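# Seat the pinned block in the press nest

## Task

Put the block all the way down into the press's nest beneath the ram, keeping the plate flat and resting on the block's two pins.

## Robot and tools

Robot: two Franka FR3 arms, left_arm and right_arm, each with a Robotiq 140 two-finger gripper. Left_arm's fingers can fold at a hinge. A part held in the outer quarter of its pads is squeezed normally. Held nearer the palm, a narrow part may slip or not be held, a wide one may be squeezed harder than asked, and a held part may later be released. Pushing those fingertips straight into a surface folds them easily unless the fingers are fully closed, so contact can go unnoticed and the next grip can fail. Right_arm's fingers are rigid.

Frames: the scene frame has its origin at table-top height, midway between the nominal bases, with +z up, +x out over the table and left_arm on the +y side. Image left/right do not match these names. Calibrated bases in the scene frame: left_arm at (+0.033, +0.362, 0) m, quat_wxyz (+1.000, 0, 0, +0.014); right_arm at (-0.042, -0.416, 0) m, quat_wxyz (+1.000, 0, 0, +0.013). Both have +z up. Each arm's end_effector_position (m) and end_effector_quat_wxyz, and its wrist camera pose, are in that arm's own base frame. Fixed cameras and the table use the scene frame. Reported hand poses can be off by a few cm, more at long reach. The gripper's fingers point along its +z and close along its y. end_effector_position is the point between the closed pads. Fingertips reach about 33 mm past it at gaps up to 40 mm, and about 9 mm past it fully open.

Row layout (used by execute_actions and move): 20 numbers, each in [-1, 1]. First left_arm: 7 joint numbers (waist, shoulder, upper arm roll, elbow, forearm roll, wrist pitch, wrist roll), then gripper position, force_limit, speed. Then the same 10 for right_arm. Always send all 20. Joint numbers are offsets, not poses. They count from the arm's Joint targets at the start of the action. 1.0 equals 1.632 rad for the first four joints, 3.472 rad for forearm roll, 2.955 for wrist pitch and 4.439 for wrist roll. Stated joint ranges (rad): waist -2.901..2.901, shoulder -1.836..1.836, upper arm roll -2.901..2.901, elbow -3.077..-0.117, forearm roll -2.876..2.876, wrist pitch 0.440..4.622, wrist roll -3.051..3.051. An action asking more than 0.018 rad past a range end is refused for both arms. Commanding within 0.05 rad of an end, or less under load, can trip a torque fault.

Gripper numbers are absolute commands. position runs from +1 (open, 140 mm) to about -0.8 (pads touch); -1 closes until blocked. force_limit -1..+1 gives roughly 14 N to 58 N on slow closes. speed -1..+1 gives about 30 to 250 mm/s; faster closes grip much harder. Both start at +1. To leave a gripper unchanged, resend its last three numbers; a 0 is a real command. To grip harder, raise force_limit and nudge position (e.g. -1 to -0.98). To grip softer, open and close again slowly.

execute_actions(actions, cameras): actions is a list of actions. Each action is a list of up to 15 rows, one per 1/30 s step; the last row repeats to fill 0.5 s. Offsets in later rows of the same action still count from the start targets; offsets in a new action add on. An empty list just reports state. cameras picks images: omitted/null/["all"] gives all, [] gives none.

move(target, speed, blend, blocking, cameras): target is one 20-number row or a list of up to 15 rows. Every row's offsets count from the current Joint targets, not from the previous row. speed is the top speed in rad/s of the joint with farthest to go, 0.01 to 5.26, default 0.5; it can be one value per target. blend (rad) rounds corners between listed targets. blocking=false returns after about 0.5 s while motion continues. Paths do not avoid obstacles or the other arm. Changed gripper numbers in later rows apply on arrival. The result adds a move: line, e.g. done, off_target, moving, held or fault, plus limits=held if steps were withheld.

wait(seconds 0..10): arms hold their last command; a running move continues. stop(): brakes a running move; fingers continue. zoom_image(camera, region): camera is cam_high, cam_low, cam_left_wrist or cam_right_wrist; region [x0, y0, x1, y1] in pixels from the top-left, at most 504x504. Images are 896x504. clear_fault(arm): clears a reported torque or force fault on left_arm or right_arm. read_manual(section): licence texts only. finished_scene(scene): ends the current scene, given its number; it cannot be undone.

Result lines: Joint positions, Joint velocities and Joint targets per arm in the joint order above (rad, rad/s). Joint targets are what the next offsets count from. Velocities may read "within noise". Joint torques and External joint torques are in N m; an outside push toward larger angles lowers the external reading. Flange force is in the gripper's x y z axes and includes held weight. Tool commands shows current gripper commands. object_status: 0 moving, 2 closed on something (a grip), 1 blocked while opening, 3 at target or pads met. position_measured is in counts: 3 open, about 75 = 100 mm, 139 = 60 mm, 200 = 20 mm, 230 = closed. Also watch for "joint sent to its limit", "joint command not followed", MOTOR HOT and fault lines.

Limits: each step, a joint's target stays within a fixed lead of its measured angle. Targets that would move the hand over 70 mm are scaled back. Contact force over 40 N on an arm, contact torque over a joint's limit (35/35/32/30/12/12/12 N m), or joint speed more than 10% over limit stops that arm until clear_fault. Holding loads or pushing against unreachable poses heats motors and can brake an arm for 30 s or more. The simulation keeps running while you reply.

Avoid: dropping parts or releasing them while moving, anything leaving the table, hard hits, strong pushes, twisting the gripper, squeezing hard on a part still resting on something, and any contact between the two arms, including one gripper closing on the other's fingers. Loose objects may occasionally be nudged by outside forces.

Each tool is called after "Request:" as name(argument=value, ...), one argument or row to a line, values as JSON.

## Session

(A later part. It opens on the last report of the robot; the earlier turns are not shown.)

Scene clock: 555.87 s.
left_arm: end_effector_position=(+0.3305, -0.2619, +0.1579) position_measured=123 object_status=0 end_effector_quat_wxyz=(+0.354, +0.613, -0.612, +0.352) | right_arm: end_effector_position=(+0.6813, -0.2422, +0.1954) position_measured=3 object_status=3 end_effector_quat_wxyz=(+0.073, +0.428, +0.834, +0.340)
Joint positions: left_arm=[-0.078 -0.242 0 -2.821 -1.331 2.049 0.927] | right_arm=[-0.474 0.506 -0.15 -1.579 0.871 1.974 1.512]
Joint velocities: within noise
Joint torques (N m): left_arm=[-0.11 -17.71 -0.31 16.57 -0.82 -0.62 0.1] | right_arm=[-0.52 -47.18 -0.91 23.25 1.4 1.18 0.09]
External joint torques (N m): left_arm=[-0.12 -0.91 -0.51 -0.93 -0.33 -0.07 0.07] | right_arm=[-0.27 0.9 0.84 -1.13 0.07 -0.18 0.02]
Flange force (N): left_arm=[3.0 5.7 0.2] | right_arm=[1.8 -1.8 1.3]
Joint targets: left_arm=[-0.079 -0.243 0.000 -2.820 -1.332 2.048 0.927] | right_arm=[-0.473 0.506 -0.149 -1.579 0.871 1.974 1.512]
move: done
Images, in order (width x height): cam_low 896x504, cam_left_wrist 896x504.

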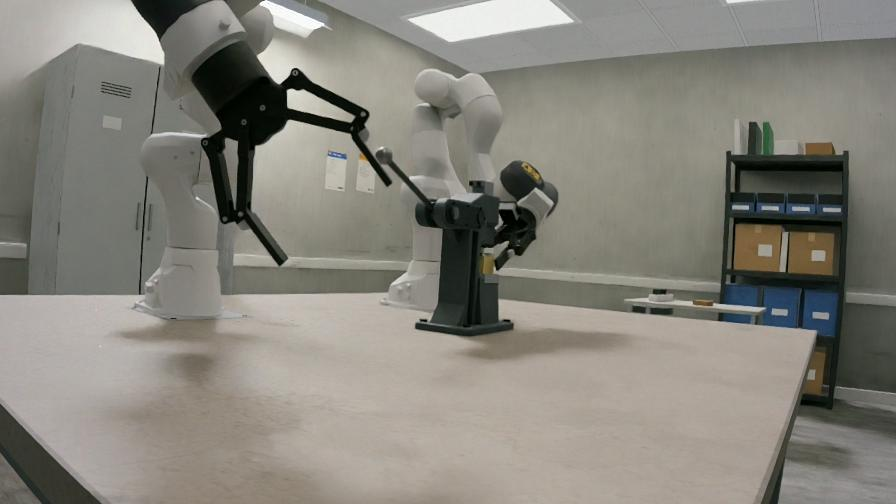

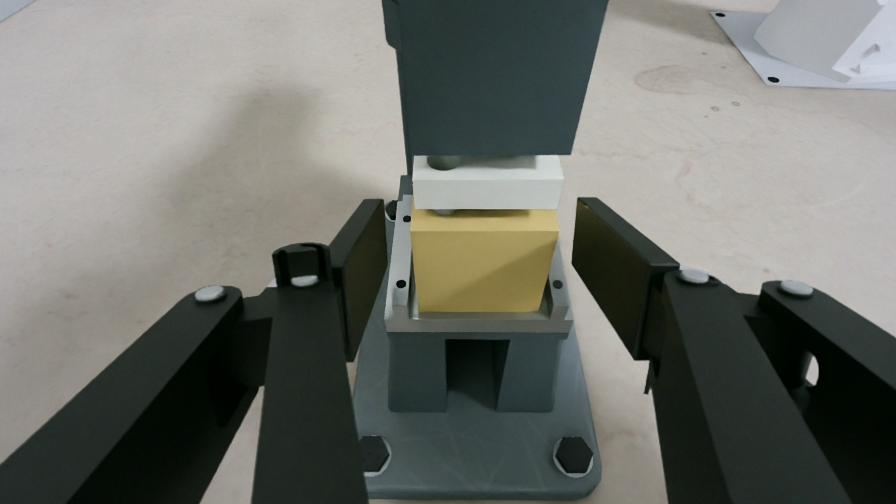

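Request:
move(
  target=[
    [0.0469, -0.0041, 0, -0.0019, 0.0177, -0.0138, 0.0019, 0.05, 0, -1, 0, 0, 0, 0, 0, 0, 0, 1, 1, 1],
    [0.1077, -0.0007, 0, 0.0030, 0.0396, -0.0312, 0.0055, 0.05, 0, -1, 0, 0, 0, 0, 0, 0, 0, 1, 1, 1],
    [0.1430, -0.0019, 0, 0.0090, 0.0533, -0.0425, 0.0059, 0.05, 0, -1, 0, 0, 0, 0, 0, 0, 0, 1, 1, 1],
    [0.1786, -0.0107, 0, 0.0150, 0.0681, -0.0560, 0.0045, 0.05, 0, -1, 0, 0, 0, 0, 0, 0, 0, 1, 1, 1],
  ],
  speed=0.1,
  blend=0.015,
)

Request:
zoom_image(
  camera="cam_left_wrist",
  region=[380, 0, 600, 220],
)

Request:
zoom_image(
  camera="cam_low",
  region=[465, 230, 515, 285],
)

Scene clock: 567.60 s.
left_arm: end_effector_position=(+0.3299, -0.1803, +0.1688) position_measured=123 object_status=3 end_effector_quat_wxyz=(+0.353, +0.613, -0.612, +0.353) | right_arm: end_effector_position=(+0.6813, -0.2422, +0.1954) position_measured=3 object_status=3 end_effector_quat_wxyz=(+0.073, +0.428, +0.834, +0.340)
Joint positions: left_arm=[0.211 -0.258 0 -2.797 -1.098 1.886 0.948] | right_arm=[-0.474 0.506 -0.15 -1.579 0.871 1.974 1.512]
Joint velocities: left_arm=[0 -0.001 -0.003 0.001 0.003 -0.004 0] | right_arm=[within noise]
Joint torques (N m): left_arm=[0.55 -17.96 -0.22 16.99 -0.21 -1.06 0.04] | right_arm=[-0.5 -47.24 -0.92 23.25 1.42 1.18 0.1]
External joint torques (N m): left_arm=[0.6 -1.49 -0.44 -0.82 0.44 -0.47 0.01] | right_arm=[-0.42 1.04 0.71 -1.24 0.08 -0.17 0.04]
Flange force (N): left_arm=[4.9 7.4 -3.4] | right_arm=[1.8 -2.1 1.3]
Joint targets: left_arm=[0.213 -0.260 0.000 -2.795 -1.096 1.882 0.947] | right_arm=[-0.473 0.506 -0.149 -1.579 0.871 1.974 1.512]
move: done

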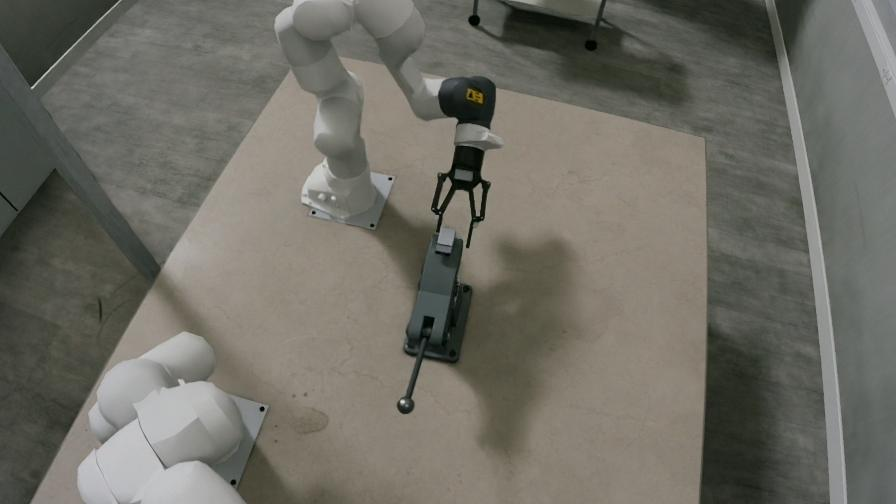

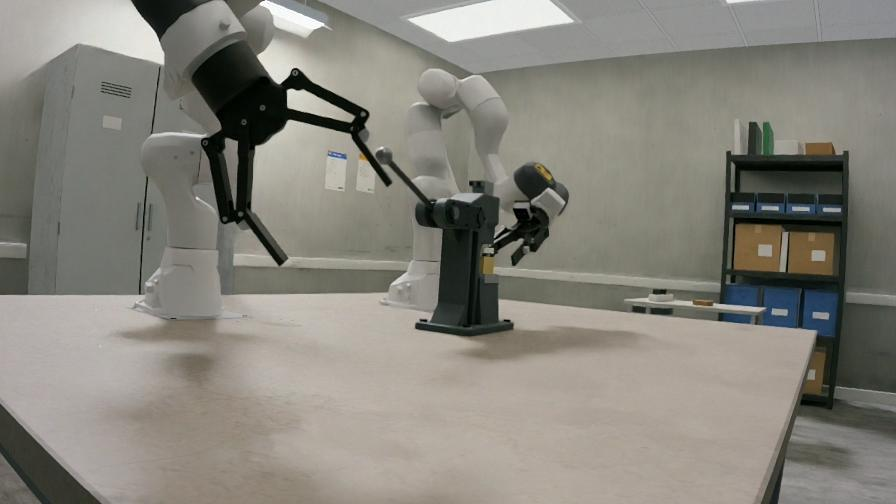

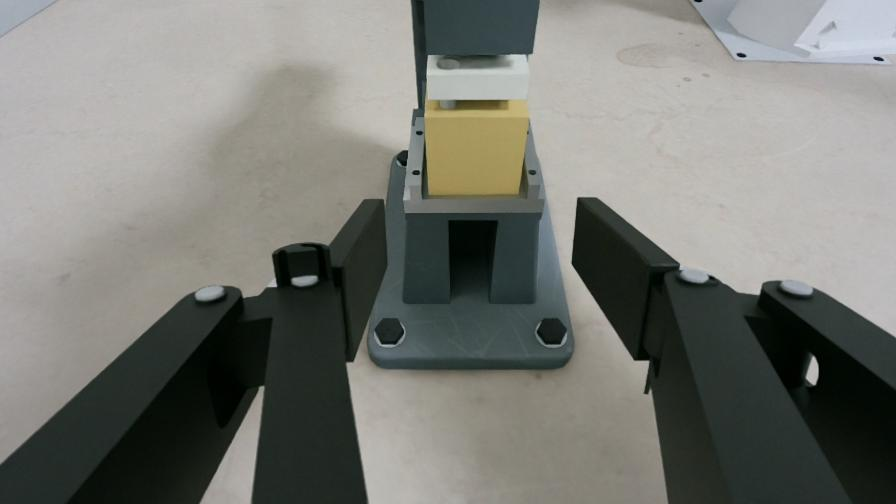

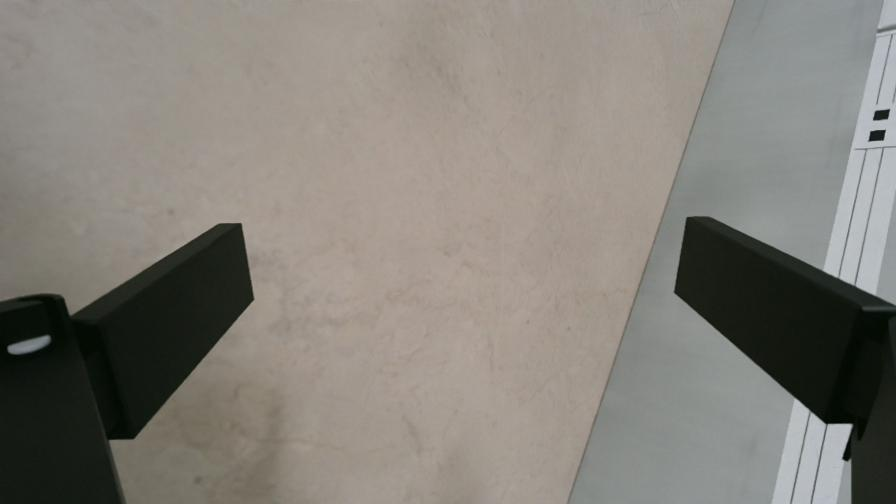

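Scaled by 2.291 from the camera's 896x504 image, which has a finer 1280x720 frame.

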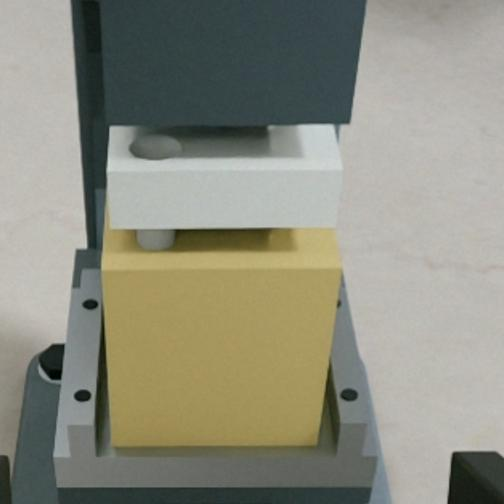

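Scaled by 9.164 from the camera's 896x504 image, which has a finer 1280x720 frame.

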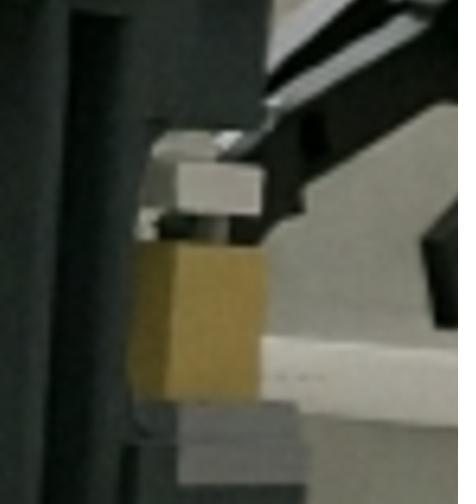

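Request:
finished_scene(
  scene=1,
)

The scene is finished: the task was done.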